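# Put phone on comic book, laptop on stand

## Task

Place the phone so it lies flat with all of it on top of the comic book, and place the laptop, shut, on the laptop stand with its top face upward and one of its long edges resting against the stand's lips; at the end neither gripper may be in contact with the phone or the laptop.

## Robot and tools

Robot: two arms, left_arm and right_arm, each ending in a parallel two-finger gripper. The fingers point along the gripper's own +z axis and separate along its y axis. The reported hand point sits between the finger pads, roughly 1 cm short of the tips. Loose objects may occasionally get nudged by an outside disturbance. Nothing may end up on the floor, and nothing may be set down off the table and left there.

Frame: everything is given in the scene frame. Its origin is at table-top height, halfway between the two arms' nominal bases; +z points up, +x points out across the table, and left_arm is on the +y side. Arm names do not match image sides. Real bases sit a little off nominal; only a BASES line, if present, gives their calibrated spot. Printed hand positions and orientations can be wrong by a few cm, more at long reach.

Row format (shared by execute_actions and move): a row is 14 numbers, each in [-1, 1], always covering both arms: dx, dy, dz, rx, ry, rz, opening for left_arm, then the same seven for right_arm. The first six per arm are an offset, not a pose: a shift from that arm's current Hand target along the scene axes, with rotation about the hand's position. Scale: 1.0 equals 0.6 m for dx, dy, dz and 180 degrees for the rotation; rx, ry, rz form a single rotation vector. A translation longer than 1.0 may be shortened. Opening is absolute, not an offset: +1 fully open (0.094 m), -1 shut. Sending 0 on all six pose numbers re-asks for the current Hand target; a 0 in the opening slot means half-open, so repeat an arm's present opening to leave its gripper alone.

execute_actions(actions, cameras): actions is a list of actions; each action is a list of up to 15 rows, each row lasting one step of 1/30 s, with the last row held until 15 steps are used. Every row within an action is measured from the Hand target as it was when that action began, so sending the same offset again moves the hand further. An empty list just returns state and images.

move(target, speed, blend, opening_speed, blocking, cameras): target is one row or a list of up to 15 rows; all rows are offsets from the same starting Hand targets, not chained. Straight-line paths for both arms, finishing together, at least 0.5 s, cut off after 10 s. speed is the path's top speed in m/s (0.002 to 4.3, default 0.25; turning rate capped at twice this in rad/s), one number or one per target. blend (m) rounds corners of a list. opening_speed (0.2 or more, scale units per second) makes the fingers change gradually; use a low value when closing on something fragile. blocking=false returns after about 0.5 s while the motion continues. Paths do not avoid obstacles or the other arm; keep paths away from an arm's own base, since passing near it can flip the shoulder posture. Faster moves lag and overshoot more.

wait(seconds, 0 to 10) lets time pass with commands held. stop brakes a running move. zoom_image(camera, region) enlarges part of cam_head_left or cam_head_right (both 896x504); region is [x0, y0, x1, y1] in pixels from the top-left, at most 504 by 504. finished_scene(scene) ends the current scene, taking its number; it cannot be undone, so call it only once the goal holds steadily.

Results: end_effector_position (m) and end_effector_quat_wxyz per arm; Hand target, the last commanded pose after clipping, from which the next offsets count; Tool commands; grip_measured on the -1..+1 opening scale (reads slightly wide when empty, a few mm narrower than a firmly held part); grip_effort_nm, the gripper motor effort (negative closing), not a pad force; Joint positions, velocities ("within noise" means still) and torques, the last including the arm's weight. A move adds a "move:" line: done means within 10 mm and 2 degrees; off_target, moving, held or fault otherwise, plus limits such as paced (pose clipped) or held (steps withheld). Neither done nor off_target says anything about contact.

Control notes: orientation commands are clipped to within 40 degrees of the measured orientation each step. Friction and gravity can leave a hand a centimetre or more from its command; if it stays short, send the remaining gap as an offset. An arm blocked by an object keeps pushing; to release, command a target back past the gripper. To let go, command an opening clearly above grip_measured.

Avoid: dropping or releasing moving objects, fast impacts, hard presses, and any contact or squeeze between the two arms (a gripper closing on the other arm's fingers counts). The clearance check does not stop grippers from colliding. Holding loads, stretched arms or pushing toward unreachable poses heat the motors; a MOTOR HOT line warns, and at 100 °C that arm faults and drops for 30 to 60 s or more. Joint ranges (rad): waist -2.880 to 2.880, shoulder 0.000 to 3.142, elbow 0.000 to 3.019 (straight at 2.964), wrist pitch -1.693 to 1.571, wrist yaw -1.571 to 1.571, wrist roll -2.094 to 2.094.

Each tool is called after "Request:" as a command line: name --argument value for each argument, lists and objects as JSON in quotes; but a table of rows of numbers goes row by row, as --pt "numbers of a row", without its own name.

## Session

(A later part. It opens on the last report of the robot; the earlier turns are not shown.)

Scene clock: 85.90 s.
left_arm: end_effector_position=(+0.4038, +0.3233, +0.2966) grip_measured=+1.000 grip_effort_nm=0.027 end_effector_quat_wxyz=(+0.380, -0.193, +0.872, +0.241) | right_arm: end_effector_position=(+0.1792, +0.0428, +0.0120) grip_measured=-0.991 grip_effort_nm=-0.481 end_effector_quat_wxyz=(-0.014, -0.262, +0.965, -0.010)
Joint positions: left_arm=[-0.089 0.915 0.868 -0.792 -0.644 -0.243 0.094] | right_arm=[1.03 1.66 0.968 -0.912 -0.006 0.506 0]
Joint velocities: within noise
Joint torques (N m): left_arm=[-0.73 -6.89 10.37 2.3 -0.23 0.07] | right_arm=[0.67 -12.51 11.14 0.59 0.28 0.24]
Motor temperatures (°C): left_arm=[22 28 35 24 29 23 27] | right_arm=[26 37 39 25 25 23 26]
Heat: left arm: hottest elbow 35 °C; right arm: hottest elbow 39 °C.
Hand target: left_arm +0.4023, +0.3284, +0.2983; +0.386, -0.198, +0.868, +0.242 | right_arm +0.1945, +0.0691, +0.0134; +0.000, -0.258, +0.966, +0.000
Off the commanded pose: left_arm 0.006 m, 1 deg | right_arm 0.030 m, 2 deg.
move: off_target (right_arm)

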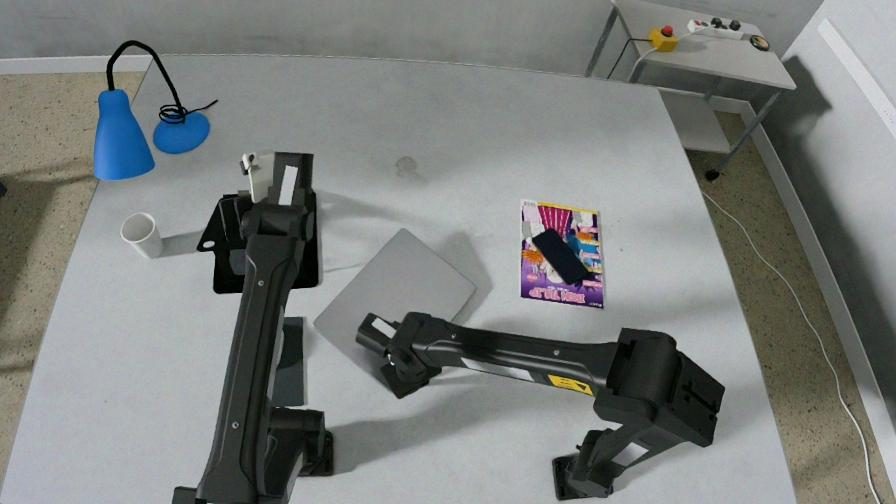

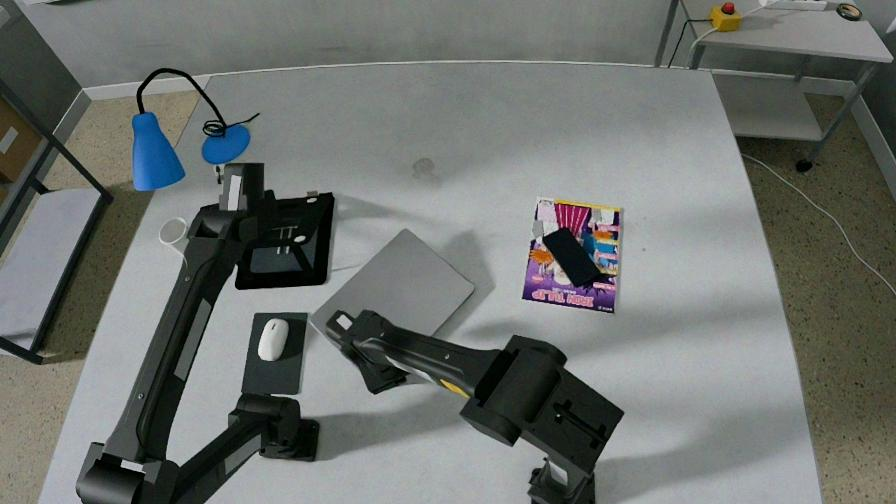

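Request:
move --pt "0.1 -0.1 0 -0.08 0.13 -0.066 -1 -0.02 -0.2 0.05 0 0 0 -1" --pt "0.245 -0.355 -0.163 -0.161 0.257 -0.132 -1 0.01 -0.45 0.31 0 0 0 -1" --pt "0.245 -0.355 -0.467 -0.161 0.257 -0.132 -1 0.01 -0.45 0.31 0 0 0 -1" --speed 0.35

Request:
zoom_image --camera "cam_head_right" --region '[280, 190, 500, 410]'

Scene clock: 94.97 s.
left_arm: end_effector_position=(+0.5448, +0.1214, +0.0140) grip_measured=-0.981 grip_effort_nm=-1.004 end_effector_quat_wxyz=(-0.010, -0.005, +1.000, +0.004) | right_arm: end_effector_position=(+0.1855, -0.2051, +0.1777) grip_measured=-0.991 grip_effort_nm=-0.481 end_effector_quat_wxyz=(-0.022, -0.261, +0.965, -0.006)
Joint positions: left_arm=[-0.261 1.908 1.34 -1.023 -0.003 -0.241 0.001] | right_arm=[0.452 0.996 0.833 -1.454 0.004 -0.07 0]
Joint velocities: within noise
Joint torques (N m): left_arm=[-2.26 -19.72 8.98 0.66 0.05 0.02] | right_arm=[-0.44 -6.24 12.72 -0.31 -0.04 0.06]
Motor temperatures (°C): left_arm=[22 28 36 24 29 23 27] | right_arm=[26 36 41 25 25 23 26]
Heat: left arm: hottest elbow 36 °C; right arm: hottest elbow 41 °C.
Hand target: left_arm +0.5494, +0.1155, +0.0183; +0.001, +0.000, +1.000, +0.000 | right_arm +0.2005, -0.2010, +0.1994; +0.000, -0.258, +0.966, +0.000
Off the commanded pose: left_arm 0.009 m, 1 deg | right_arm 0.027 m, 3 deg.
move: off_target (right_arm)

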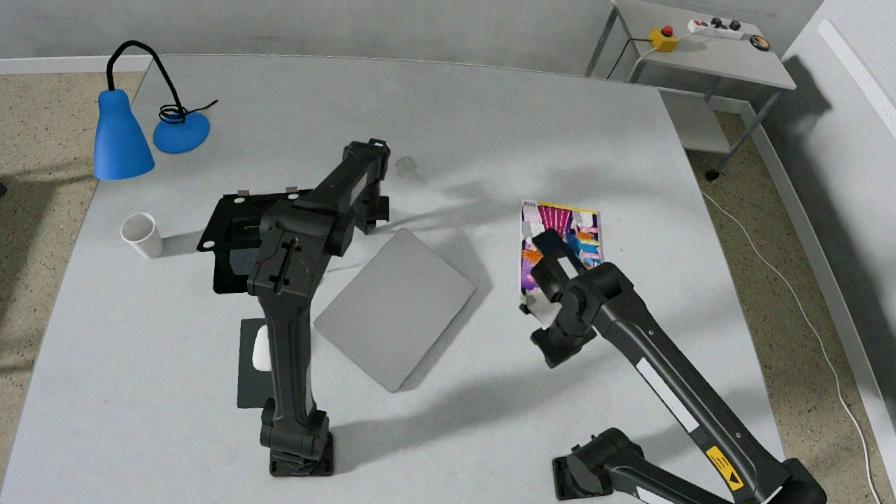

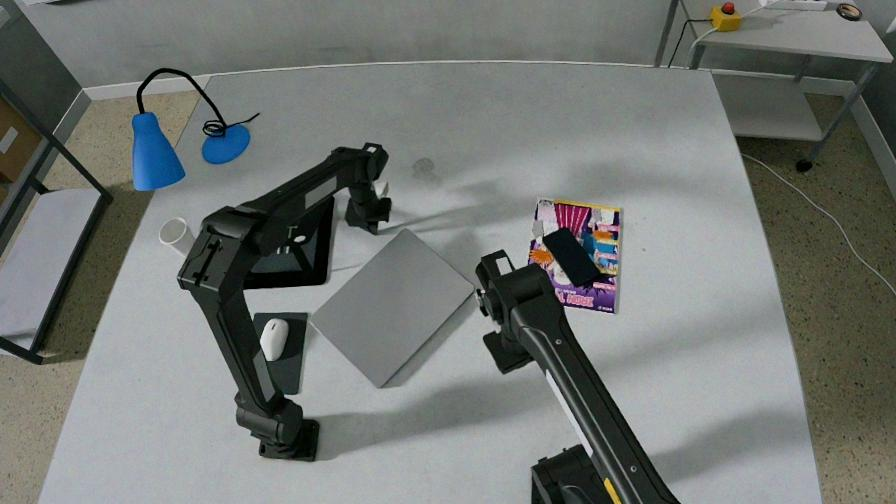

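Scaled by 2.291.

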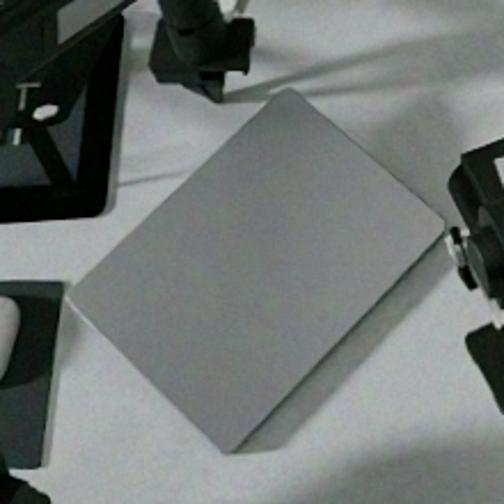

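Request:
move --pt "-0.0323 -0.02 0 0 0 0 -1 0 0 0 0 0 0 -1" --pt "-0.08 -0.19 0 0 0 0 -1 0 0 0 0 0 0 -1" --pt "-0.13 -0.26 0 0 0 0 -1 0 0 0 0 0 0 -1" --speed 0.1 --blend '[0.02,0.02,0]'

Scene clock: 111.57 s.
left_arm: end_effector_position=(+0.4732, -0.0314, +0.0131) grip_measured=-0.981 grip_effort_nm=-0.999 end_effector_quat_wxyz=(-0.004, -0.002, +1.000, +0.006) | right_arm: end_effector_position=(+0.1854, -0.2051, +0.1777) grip_measured=-0.991 grip_effort_nm=-0.486 end_effector_quat_wxyz=(-0.023, -0.261, +0.965, -0.006)
Joint positions: left_arm=[-0.584 1.889 1.307 -1.002 -0.005 -0.56 0.001] | right_arm=[0.452 0.996 0.833 -1.454 0.004 -0.071 0]
Joint velocities: within noise
Joint torques (N m): left_arm=[-2.2 -19.55 8.85 0.38 0.11 -0.07] | right_arm=[-0.38 -6.24 12.72 -0.28 -0.04 0.09]
Motor temperatures (°C): left_arm=[22 28 36 24 29 23 28] | right_arm=[26 35 44 25 25 23 26]
Heat: left arm: hottest elbow 36 °C; right arm: hottest elbow 44 °C.
Hand target: left_arm +0.4714, -0.0406, +0.0183; +0.001, +0.000, +1.000, +0.000 | right_arm +0.2004, -0.2010, +0.1994; +0.000, -0.258, +0.966, +0.000
Off the commanded pose: left_arm 0.011 m, 1 deg | right_arm 0.027 m, 3 deg.
move: off_target (left_arm, right_arm); blend cut to 0.0114 m at target 1

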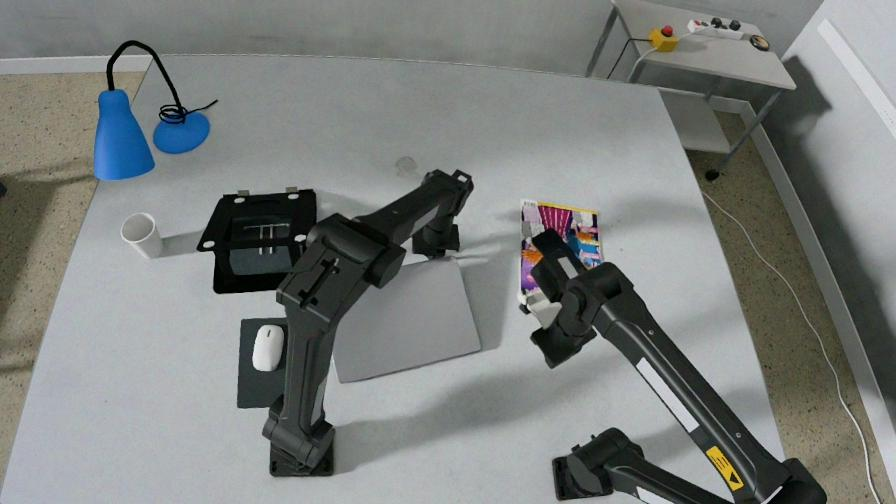

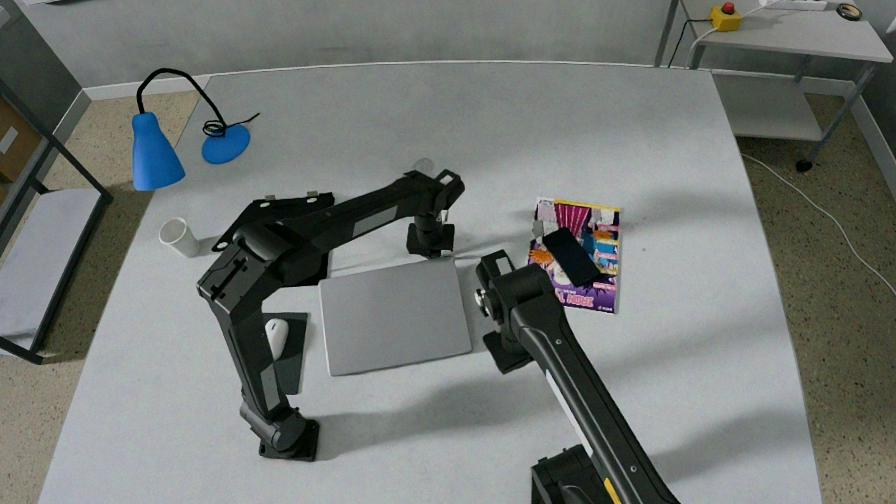

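Request:
move --pt "0.07 0.02 0 0 0 0 -1 0 0 0 0 0 0 -1" --pt "0.07 0.05 0.1 0 0 0.06 1 0 0 0 0 0 0 -1" --pt "0.05 0.12 0.09 0 0 0.067 1 0 0 0 0 0 0 -1" --pt "0.03 0.126 0.0 0 0 0.067 1 0 0 0 0 0 0 -1" --speed '[0.2,0.25,0.25,0.12]'

Request:
move --target '[-0.24,0,0,0,0,0,1,0,0,0,0,0,0,-1]' --speed 0.1

Scene clock: 123.37 s.
left_arm: end_effector_position=(+0.4908, +0.0341, +0.0253) grip_measured=+0.998 grip_effort_nm=0.134 end_effector_quat_wxyz=(+0.003, -0.109, +0.994, -0.001) | right_arm: end_effector_position=(+0.1854, -0.2051, +0.1777) grip_measured=-0.991 grip_effort_nm=-0.476 end_effector_quat_wxyz=(-0.023, -0.261, +0.965, -0.006)
Joint positions: left_arm=[-0.454 1.827 1.25 -0.987 -0.001 -0.645 0.094] | right_arm=[0.452 0.996 0.833 -1.454 0.004 -0.071 0]
Joint velocities: within noise
Joint torques (N m): left_arm=[-1.38 -17.55 8.01 0.61 0.02 0.12] | right_arm=[-0.38 -6.24 12.7 -0.27 -0.04 0.08]
Motor temperatures (°C): left_arm=[22 28 36 24 29 23 28] | right_arm=[26 35 45 25 25 23 26]
Heat: left arm: hottest elbow 36 °C; right arm: hottest elbow 45 °C.
Hand target: left_arm +0.4894, +0.0351, +0.0182; +0.001, -0.105, +0.994, +0.000 | right_arm +0.2004, -0.2010, +0.1994; +0.000, -0.258, +0.966, +0.000
Off the commanded pose: left_arm 0.007 m, 1 deg | right_arm 0.027 m, 3 deg.
move: off_target (right_arm); target 2's new opening was sent with left_arm's hand 0.038 m and 4 deg from that target

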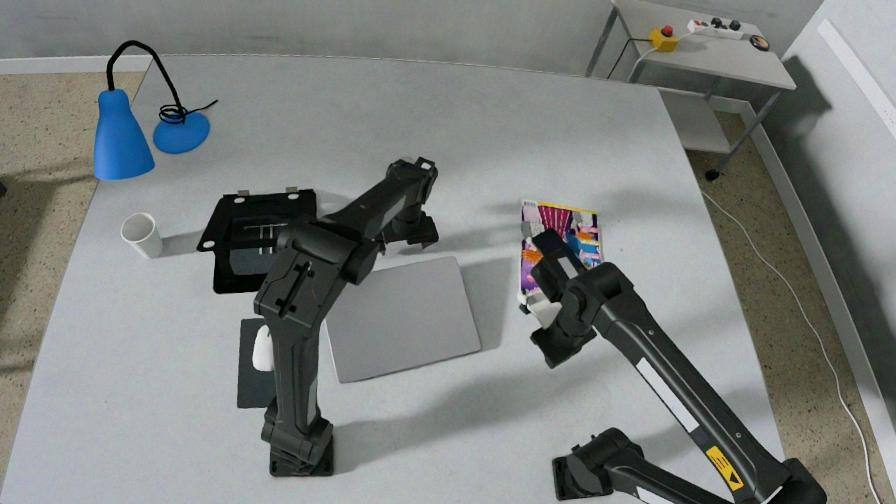

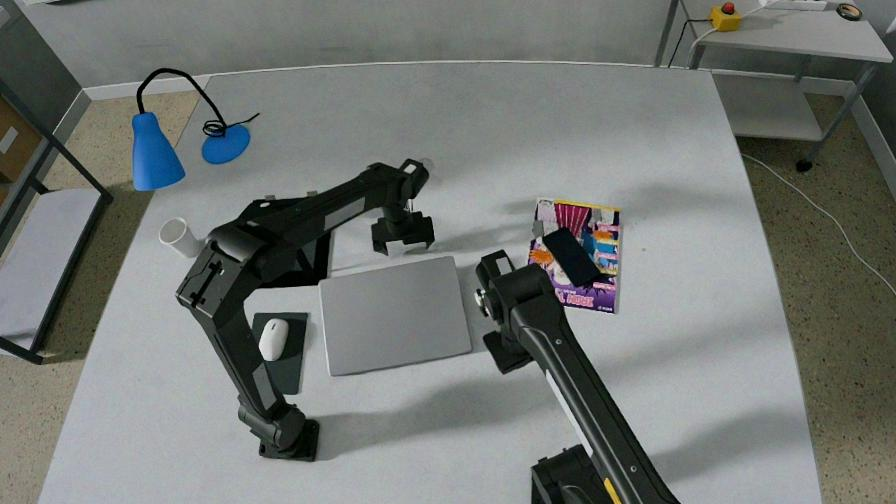

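Scene clock: 125.33 s.
left_arm: end_effector_position=(+0.3624, +0.0385, +0.0188) grip_measured=+0.998 grip_effort_nm=0.120 end_effector_quat_wxyz=(+0.009, -0.103, +0.995, -0.002) | right_arm: end_effector_position=(+0.1854, -0.2051, +0.1777) grip_measured=-0.991 grip_effort_nm=-0.481 end_effector_quat_wxyz=(-0.023, -0.261, +0.965, -0.006)
Joint positions: left_arm=[-0.583 1.577 0.883 -0.861 -0.008 -0.761 0.094] | right_arm=[0.452 0.996 0.833 -1.454 0.004 -0.071 0]
Joint velocities: within noise
Joint torques (N m): left_arm=[-3.6 -14.15 5.68 0.05 0.24 -0.32] | right_arm=[-0.38 -6.24 12.71 -0.27 -0.04 0.09]
Motor temperatures (°C): left_arm=[22 29 35 24 29 23 28] | right_arm=[26 35 46 25 25 23 26]
Heat: left arm: hottest elbow 35 °C; right arm: hottest elbow 46 °C.
Hand target: left_arm +0.3453, +0.0351, +0.0182; +0.001, -0.105, +0.994, +0.000 | right_arm +0.2004, -0.2010, +0.1994; +0.000, -0.258, +0.966, +0.000
Off the commanded pose: left_arm 0.017 m, 1 deg | right_arm 0.027 m, 3 deg.
move: off_target (left_arm, right_arm)

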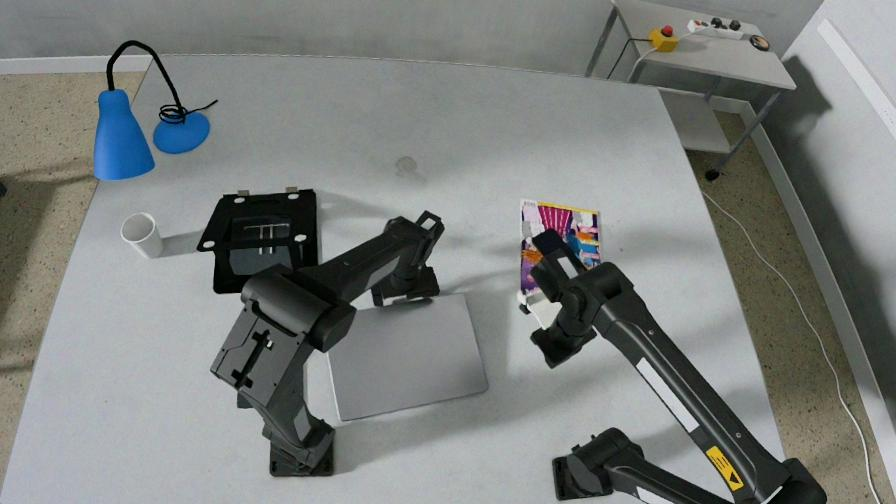

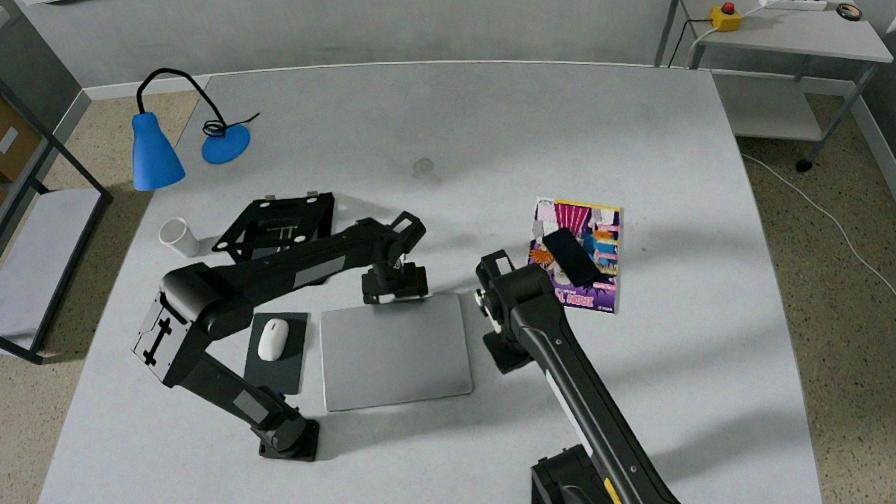

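Request:
move --pt "-0.04 0 0 0 0 0 1 0 0 0 0 0 0 -1" --pt "0.03 0 0.0 0 0 0 1 0 0 0 0 0 0 -1" --pt "0.04 0.05 0.14 0 0 -0.02 -1 0 0 0 0 0 0 -1" --pt "-0.17 0.405 0.15 0 0 0 -1 0 0 0 0 0 0 -1" --pt "-0.18 0.405 0.015 0 0 0 -1 0 0 0 0 0 0 -1" --pt "-0.18 0.65 0.015 0 0 0 -1 0 0 0 0 0 0 -1" --speed '[0.1,0.1,0.2,0.25,0.15,0.1]' --blend '[0,0,0.03,0.02,0,0]'

Scene clock: 136.60 s.
left_arm: end_effector_position=(+0.2176, +0.4036, +0.0152) grip_measured=-0.981 grip_effort_nm=-1.004 end_effector_quat_wxyz=(-0.022, -0.103, +0.994, -0.014) | right_arm: end_effector_position=(+0.1854, -0.2051, +0.1777) grip_measured=-0.991 grip_effort_nm=-0.481 end_effector_quat_wxyz=(-0.023, -0.261, +0.965, -0.006)
Joint positions: left_arm=[0.682 1.263 0.545 -0.905 -0.003 0.504 0.001] | right_arm=[0.452 0.996 0.833 -1.454 0.004 -0.071 0]
Joint velocities: within noise
Joint torques (N m): left_arm=[-0.38 -6.42 12.56 0.47 0.12 0.1] | right_arm=[-0.38 -6.24 12.7 -0.28 -0.03 0.09]
Motor temperatures (°C): left_arm=[22 28 35 24 29 23 28] | right_arm=[26 34 47 25 25 23 26]
Heat: left arm: hottest elbow 35 °C; right arm: hottest elbow 47 °C.
Hand target: left_arm +0.2374, +0.4251, +0.0272; +0.001, -0.105, +0.994, +0.000 | right_arm +0.2004, -0.2010, +0.1994; +0.000, -0.258, +0.966, +0.000
Off the commanded pose: left_arm 0.031 m, 3 deg | right_arm 0.027 m, 3 deg.
move: off_target (left_arm, right_arm); blend cut to 0 m at target 3; target 3's new opening was sent with left_arm's hand 0.031 m and 3 deg from that target

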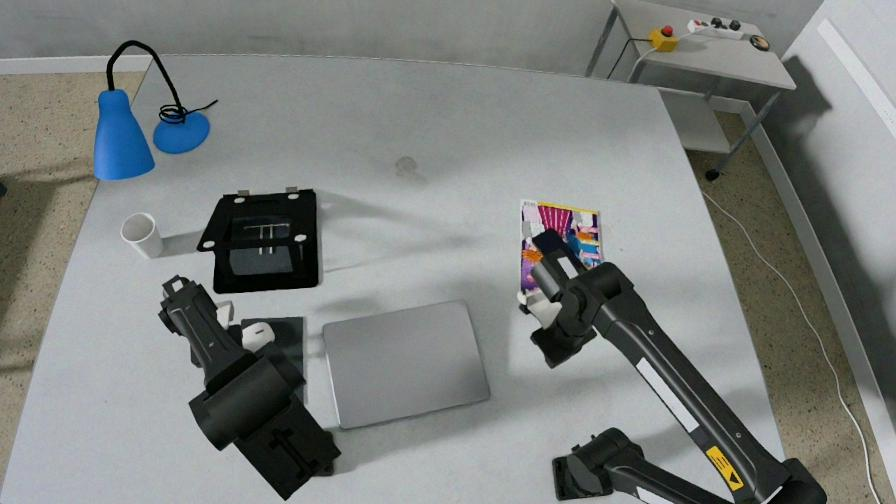

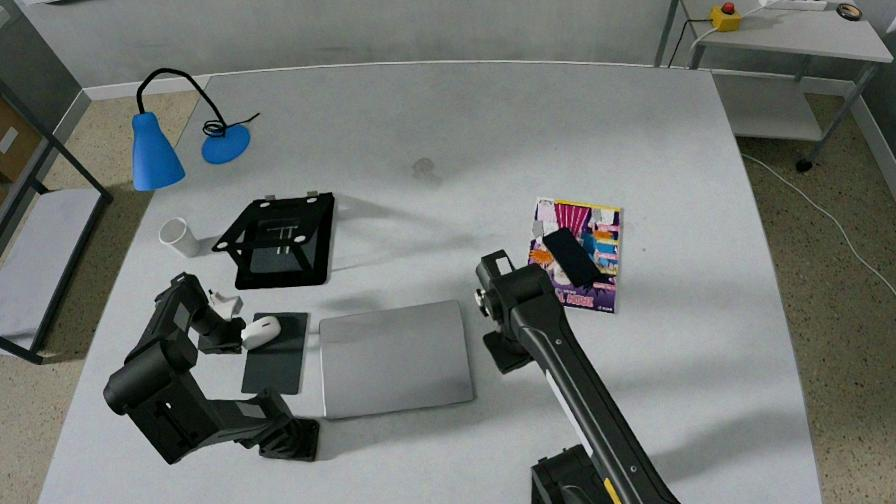

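Request:
move --pt "-0.02 -0.01 0.02 0 0 0 -1 0 0 0 0 0 0 -1" --pt "-0.02 -0.03 0.15 0 0 0 1 0 0 0 0 0 0 -1" --pt "0.15 -0.09 0.15 0 0 0 1 0 0 0 0 0 0 -1" --pt "0.145 -0.09 0 0 0 0 1 0 0 0 0 0 0 -1" --pt "-0.08 -0.09 0 0 0 0 1 0 0 0 0 0 0 -1" --speed '[0.2,0.2,0.25,0.15,0.1]'

Scene clock: 146.97 s.
left_arm: end_effector_position=(+0.1947, +0.3712, +0.0267) grip_measured=+0.998 grip_effort_nm=0.125 end_effector_quat_wxyz=(+0.001, -0.103, +0.995, +0.001) | right_arm: end_effector_position=(+0.1854, -0.2051, +0.1777) grip_measured=-0.991 grip_effort_nm=-0.486 end_effector_quat_wxyz=(-0.023, -0.261, +0.965, -0.006)
Joint positions: left_arm=[0.639 1.062 0.442 -0.948 0.001 0.461 0.094] | right_arm=[0.452 0.996 0.833 -1.454 0.004 -0.071 0]
Joint velocities: within noise
Joint torques (N m): left_arm=[0.32 -6.42 7.61 -0.06 0 0.15] | right_arm=[-0.44 -6.24 12.7 -0.27 -0.04 0.09]
Motor temperatures (°C): left_arm=[22 28 36 24 29 23 28] | right_arm=[26 34 48 25 25 23 26]
Heat: left arm: hottest elbow 36 °C; right arm: hottest elbow 48 °C.
Hand target: left_arm +0.1893, +0.3710, +0.0271; +0.001, -0.105, +0.994, +0.000 | right_arm +0.2004, -0.2010, +0.1994; +0.000, -0.258, +0.966, +0.000
Off the commanded pose: left_arm 0.005 m, 0 deg | right_arm 0.027 m, 3 deg.
move: off_target (right_arm); target 2's new opening was sent with left_arm's hand 0.033 m and 4 deg from that target

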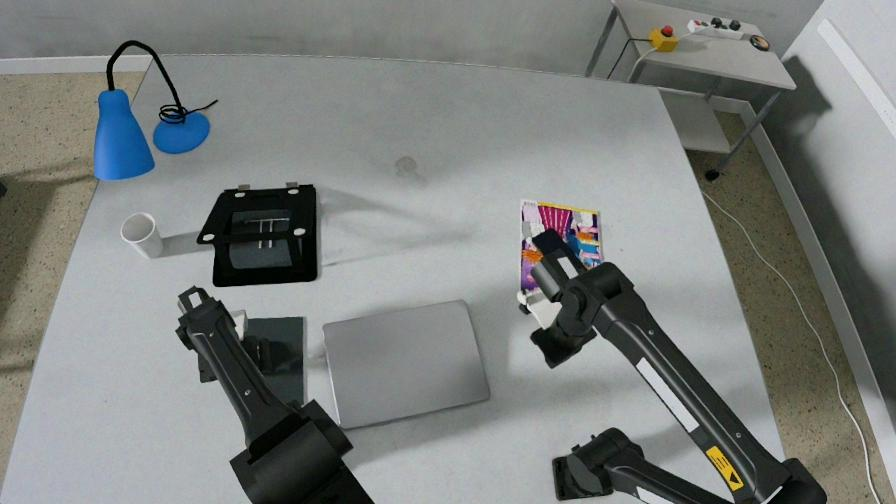

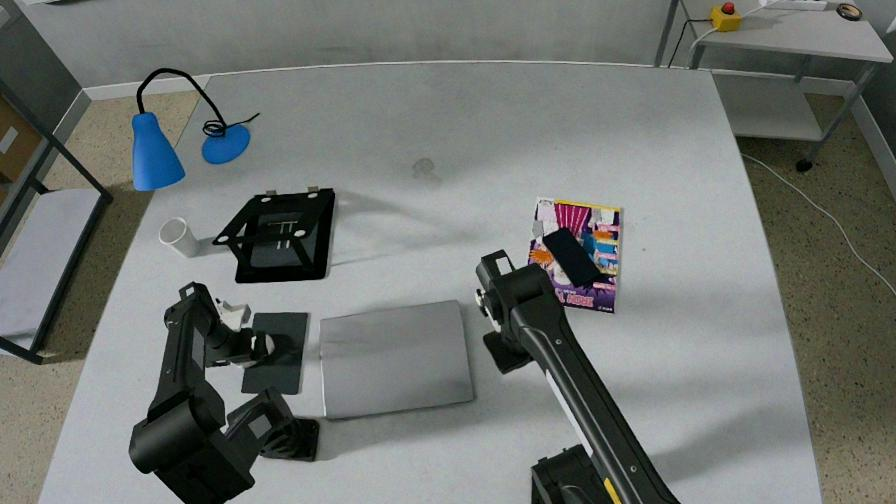

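Request:
move --pt "0.0 0 0.15 0 0 0 -1 0 0 0 0 0 0 -1" --pt "0.3 0.3 0.3 0 0 0 -1 0 0 0 0 0 0 -1" --pt "0.5 0.265 0.3 0 0 0 -1 0 0 0 0 0 0 -1" --speed '[0.2,0.25,0.25]' --blend '[0.02,0.05,0]'

Scene clock: 152.33 s.
left_arm: end_effector_position=(+0.4727, +0.5192, +0.1868) grip_measured=-0.981 grip_effort_nm=-1.004 end_effector_quat_wxyz=(-0.020, -0.100, +0.995, -0.012) | right_arm: end_effector_position=(+0.1854, -0.2051, +0.1777) grip_measured=-0.991 grip_effort_nm=-0.486 end_effector_quat_wxyz=(-0.023, -0.261, +0.965, -0.006)
Joint positions: left_arm=[0.532 1.748 1.593 -1.463 0.003 0.361 0.001] | right_arm=[0.452 0.996 0.833 -1.454 0.004 -0.071 0]
Joint velocities: within noise
Joint torques (N m): left_arm=[-0.97 -16.5 16.35 0.08 -0.08 -0.09] | right_arm=[-0.32 -6.18 12.7 -0.27 -0.04 0.09]
Motor temperatures (°C): left_arm=[22 28 36 24 29 23 28] | right_arm=[26 34 48 25 25 23 26]
Heat: left arm: hottest elbow 36 °C; right arm: hottest elbow 48 °C.
Hand target: left_arm +0.4893, +0.5300, +0.2073; +0.001, -0.105, +0.994, +0.000 | right_arm +0.2004, -0.2010, +0.1994; +0.000, -0.258, +0.966, +0.000
Off the commanded pose: left_arm 0.028 m, 3 deg | right_arm 0.027 m, 3 deg.
move: off_target (left_arm, right_arm)

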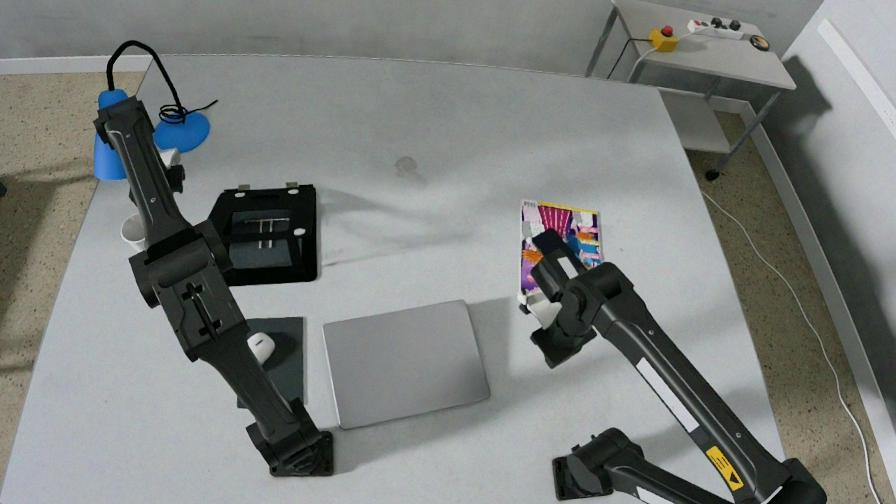

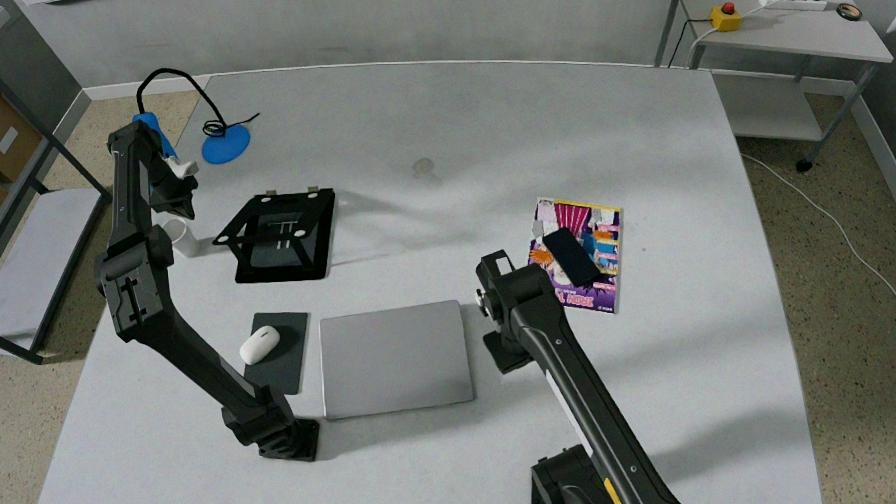

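Request:
move --pt "0.05 0 -0.307 0 0 0 -1 0 0 0 0 0 0 -1" --pt "0.045 -0.5 -0.307 0 0 0 -1 0 0 0 0 0 0 -1" --speed '[0.12,0.1]'

Scene clock: 162.03 s.
left_arm: end_effector_position=(+0.5186, +0.2479, +0.0246) grip_measured=-0.981 grip_effort_nm=-0.974 end_effector_quat_wxyz=(-0.003, -0.117, +0.993, +0.002) | right_arm: end_effector_position=(+0.1854, -0.2051, +0.1777) grip_measured=-0.991 grip_effort_nm=-0.481 end_effector_quat_wxyz=(-0.023, -0.261, +0.965, -0.006)
Joint positions: left_arm=[-0.018 1.797 1.203 -0.983 -0.003 -0.223 0.001] | right_arm=[0.452 0.996 0.833 -1.454 0.004 -0.071 0]
Joint velocities: within noise
Joint torques (N m): left_arm=[-3.96 -17.49 7.08 0.9 0.08 -0.08] | right_arm=[-0.38 -6.3 12.71 -0.25 -0.03 0.09]
Motor temperatures (°C): left_arm=[22 29 37 24 28 23 28] | right_arm=[26 34 49 25 25 23 26]
Heat: left arm: hottest elbow 37 °C; right arm: hottest elbow 49 °C.
Hand target: left_arm +0.5163, +0.2300, +0.0230; +0.001, -0.105, +0.994, +0.000 | right_arm +0.2004, -0.2010, +0.1994; +0.000, -0.258, +0.966, +0.000
Off the commanded pose: left_arm 0.018 m, 1 deg | right_arm 0.027 m, 3 deg.
move: off_target (left_arm, right_arm)

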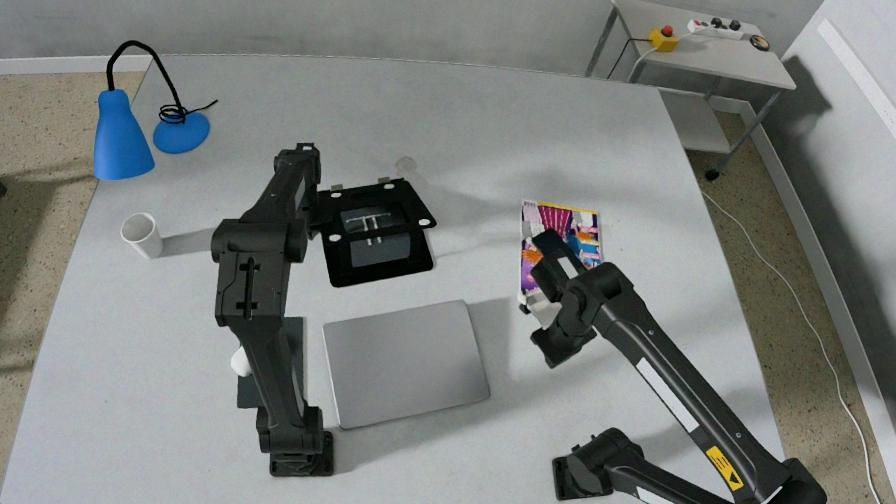

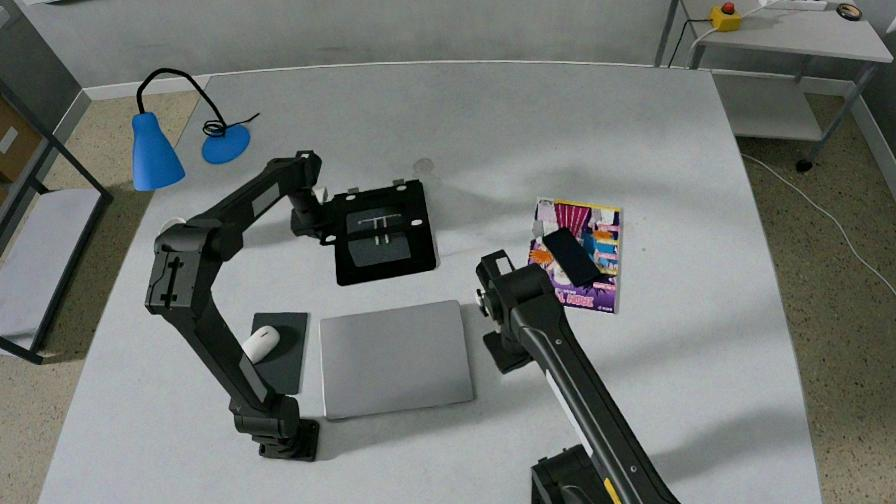

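Request:
move --pt "0 0.05 0.0 0 0 0 -1 0 0 0 0 0 0 -1" --pt "0 0.07 0.28 0 0 0.1 -1 0 0 0 0 0 0 -1" --pt "-0.46 0.055 0.28 0 0 0.43 1 0 0 0 0 0 0 -1" --pt "-0.465 0.055 0.01 0 0 0.43 1 0 0 0 0 0 0 -1" --pt "-0.465 0.34 0.01 0 0 0.43 1 0 0 0 0 0 0 -1" --speed '[0.15,0.25,0.3,0.15,0.12]' --blend '[0,0.04,0,0,0]'

Scene clock: 188.23 s.
left_arm: end_effector_position=(+0.2180, +0.4121, +0.0177) grip_measured=+0.998 grip_effort_nm=0.120 end_effector_quat_wxyz=(+0.026, +0.703, -0.711, -0.004) | right_arm: end_effector_position=(+0.1854, -0.2051, +0.1777) grip_measured=-0.991 grip_effort_nm=-0.486 end_effector_quat_wxyz=(-0.023, -0.261, +0.965, -0.006)
Joint positions: left_arm=[0.705 1.274 0.563 -0.912 -0.005 -0.825 0.094] | right_arm=[0.452 0.996 0.833 -1.454 0.004 -0.071 0]
Joint velocities: within noise
Joint torques (N m): left_arm=[-0.32 -6.95 12.64 0.46 0.04 0.18] | right_arm=[-0.44 -6.3 12.7 -0.27 -0.03 0.09]
Motor temperatures (°C): left_arm=[23 28 35 24 28 23 28] | right_arm=[26 33 50 25 24 23 26]
Heat: left arm: hottest elbow 35 °C; right arm: hottest elbow 50 °C.
Hand target: left_arm +0.2374, +0.4341, +0.0291; -0.001, +0.704, -0.711, +0.000 | right_arm +0.2004, -0.2010, +0.1994; +0.000, -0.258, +0.966, +0.000
Off the commanded pose: left_arm 0.031 m, 3 deg | right_arm 0.027 m, 3 deg.
move: off_target (left_arm, right_arm)

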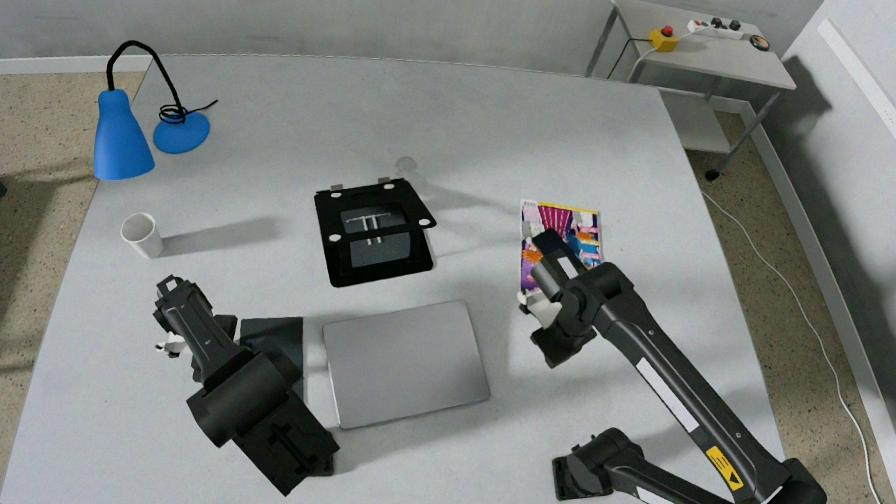

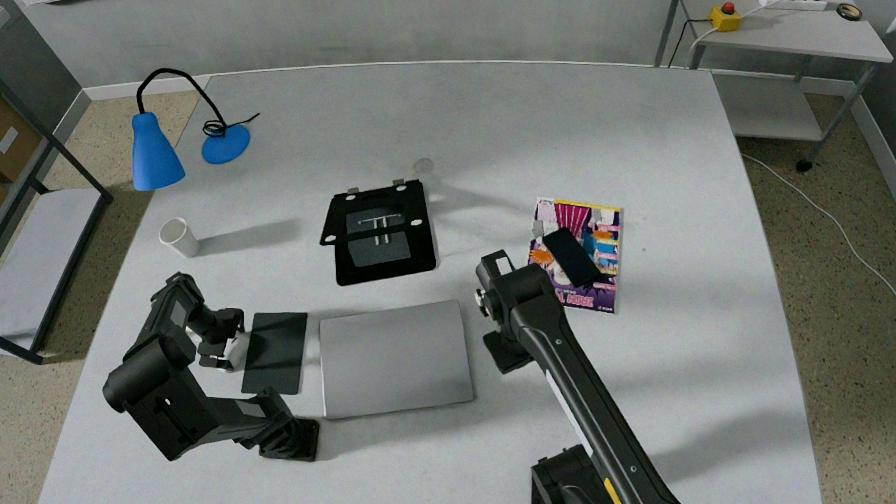

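Request:
move --pt "-0.01 0.09 0.0 0 0 0 1 0 0 0 0 0 0 -1" --pt "-0.02 0.05 0.24 0 0 0 0.1 0 0 0 0 0 0 -1" --pt "-0.08 -0.287 0.235 0 0 -0.43 0.06 0.136 0.0 -0.02 0 0 -0.178 0.06" --speed '[0.15,0.25,0.25]' --blend '[0,0.03,0]'

Request:
move --target '[0,0,-0.07,-0.356,-0.0627,0,0.06,0,0,-0.07,0.361,-0.0126,0,0.06]' --speed 0.3

Scene clock: 206.43 s.
left_arm: end_effector_position=(+0.1939, +0.2651, +0.1721) grip_measured=+0.062 grip_effort_nm=-0.085 end_effector_quat_wxyz=(+0.005, -0.115, +0.993, +0.000) | right_arm: end_effector_position=(+0.2583, -0.2056, +0.1725) grip_measured=+0.058 grip_effort_nm=0.066 end_effector_quat_wxyz=(-0.022, +0.008, +1.000, -0.009)
Joint positions: left_arm=[0.11 0.716 0.684 -1.529 0 -0.091 0.05] | right_arm=[0.344 1.194 0.957 -1.381 0.002 0.366 0.05]
Joint velocities: within noise
Joint torques (N m): left_arm=[-2.73 -2.96 9.29 0.02 0.04 0.09] | right_arm=[-0.38 -7.82 12.68 0.43 0.03 0.23]
Motor temperatures (°C): left_arm=[22 28 36 24 28 23 28] | right_arm=[26 33 51 25 24 23 26]
Heat: left arm: hottest elbow 36 °C; right arm: hottest elbow 51 °C.
Hand target: left_arm +0.1894, +0.2618, +0.1701; +0.001, -0.105, +0.994, +0.000 | right_arm +0.2821, -0.2010, +0.1875; +0.000, +0.018, +1.000, +0.000
Off the commanded pose: left_arm 0.006 m, 1 deg | right_arm 0.028 m, 3 deg.
move: off_target (right_arm); blend cut to 0 m at target 2; target 2's new opening was sent with left_arm's hand 0.033 m and 3 deg from that target; target 3's new opening was sent with right_arm's hand 0.028 m and 3 deg from that target

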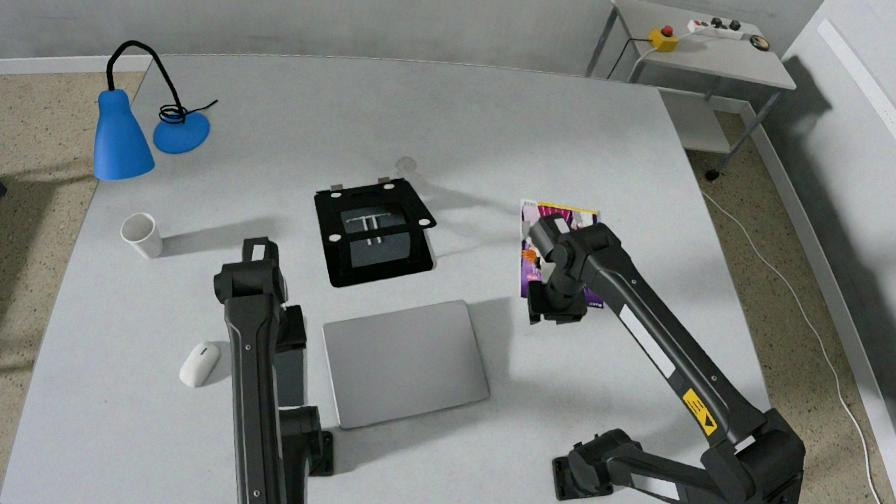

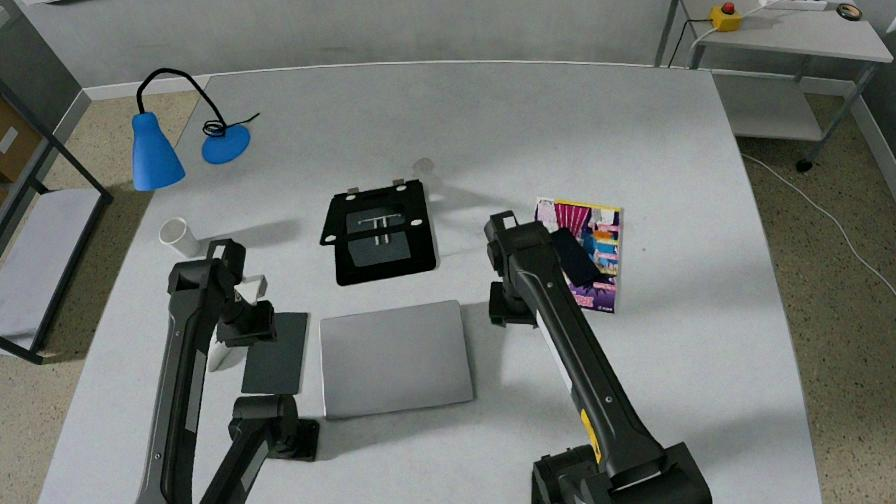

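Scene clock: 209.43 s.
left_arm: end_effector_position=(+0.1939, +0.2633, +0.1256) grip_measured=+0.062 grip_effort_nm=-0.081 end_effector_quat_wxyz=(+0.060, -0.098, +0.869, -0.481) | right_arm: end_effector_position=(+0.2832, -0.1974, +0.1524) grip_measured=+0.059 grip_effort_nm=0.061 end_effector_quat_wxyz=(+0.019, +0.004, +0.845, +0.534)
Joint positions: left_arm=[0.873 1.241 0.556 -1.665 0.731 0.989 0.05] | right_arm=[-0.144 1.361 0.758 -1.174 -1.118 -0.259 0.05]
Joint velocities: within noise
Joint torques (N m): left_arm=[-0.44 -5.13 5.82 -1.69 0.37 0.17] | right_arm=[-0.38 -8.59 6.58 -0.47 -0.6 0.03]
Motor temperatures (°C): left_arm=[22 28 36 24 28 23 28] | right_arm=[26 33 50 25 24 23 26]
Heat: left arm: hottest elbow 36 °C; right arm: hottest elbow 50 °C.
Hand target: left_arm +0.1894, +0.2619, +0.1281; +0.038, -0.089, +0.838, -0.537 | right_arm +0.2821, -0.2010, +0.1454; +0.009, +0.016, +0.843, +0.537
Off the commanded pose: left_arm 0.005 m, 8 deg | right_arm 0.008 m, 2 deg.
joint sent to its limit (left arm) — joint 4 (wrist pitch), lower limit. The joint targets are off in orientation, not in position.
move: off_target (left_arm)

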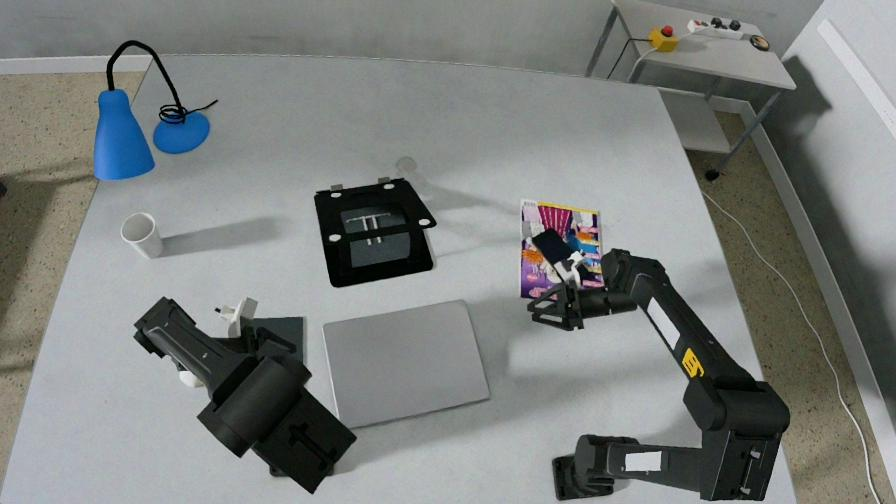

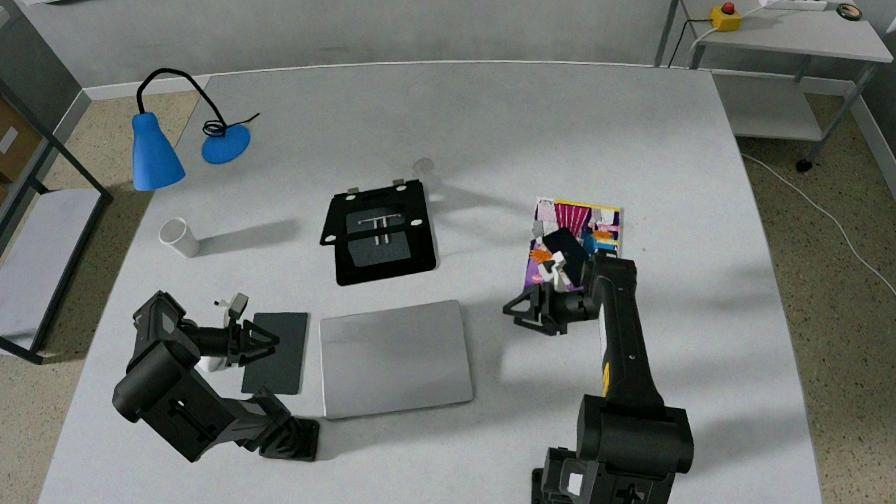

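Request:
move --target '[0.025,-0.03,-0.163,0,0,0,0.06,0.0,0.045,-0.195,0,0,0,0.06]' --speed 0.15

Scene clock: 213.17 s.
left_arm: end_effector_position=(+0.2057, +0.2490, +0.0332) grip_measured=+0.062 grip_effort_nm=-0.081 end_effector_quat_wxyz=(+0.043, -0.095, +0.840, -0.533) | right_arm: end_effector_position=(+0.2901, -0.1789, +0.0365) grip_measured=+0.059 grip_effort_nm=0.061 end_effector_quat_wxyz=(+0.023, +0.012, +0.844, +0.536)
Joint positions: left_arm=[0.803 1.651 0.493 -1.312 0.812 1.016 0.05] | right_arm=[-0.084 1.622 0.619 -0.614 -1.132 -0.08 0.05]
Joint velocities: within noise
Joint torques (N m): left_arm=[-2.73 -7.41 2.09 -0.73 0.45 0.14] | right_arm=[1.32 -10.64 3.66 0.5 -0.61 0.16]
Motor temperatures (°C): left_arm=[22 28 36 24 28 23 28] | right_arm=[26 33 49 25 25 23 26]
Heat: left arm: hottest elbow 36 °C; right arm: hottest elbow 49 °C.
Hand target: left_arm +0.2044, +0.2439, +0.0303; +0.038, -0.089, +0.838, -0.537 | right_arm +0.2820, -0.1740, +0.0284; +0.009, +0.016, +0.843, +0.537
Off the commanded pose: left_arm 0.006 m, 1 deg | right_arm 0.012 m, 2 deg.
move: off_target (right_arm)

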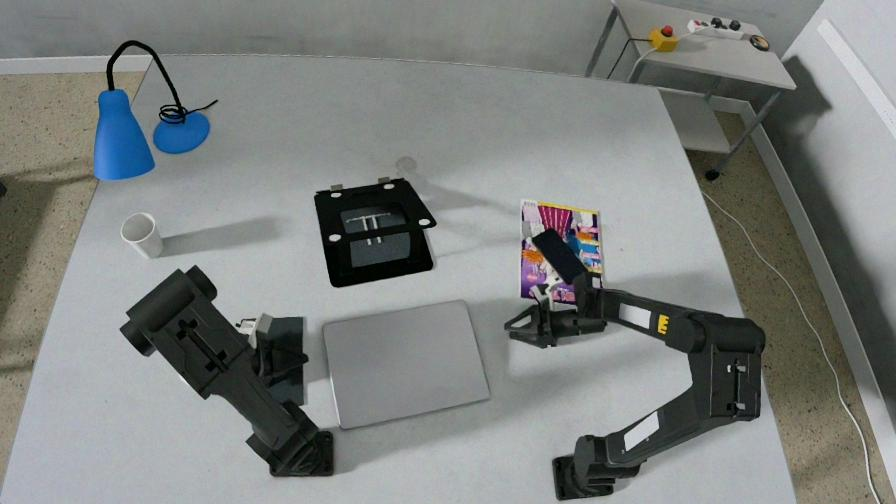

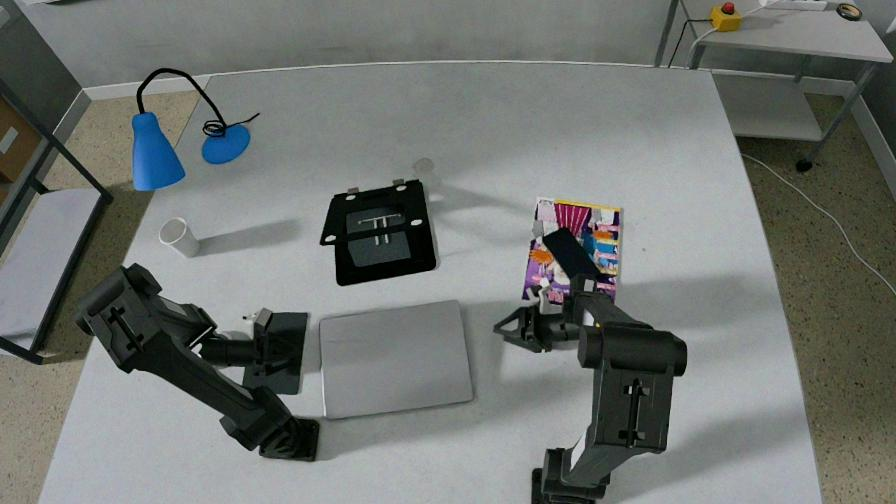

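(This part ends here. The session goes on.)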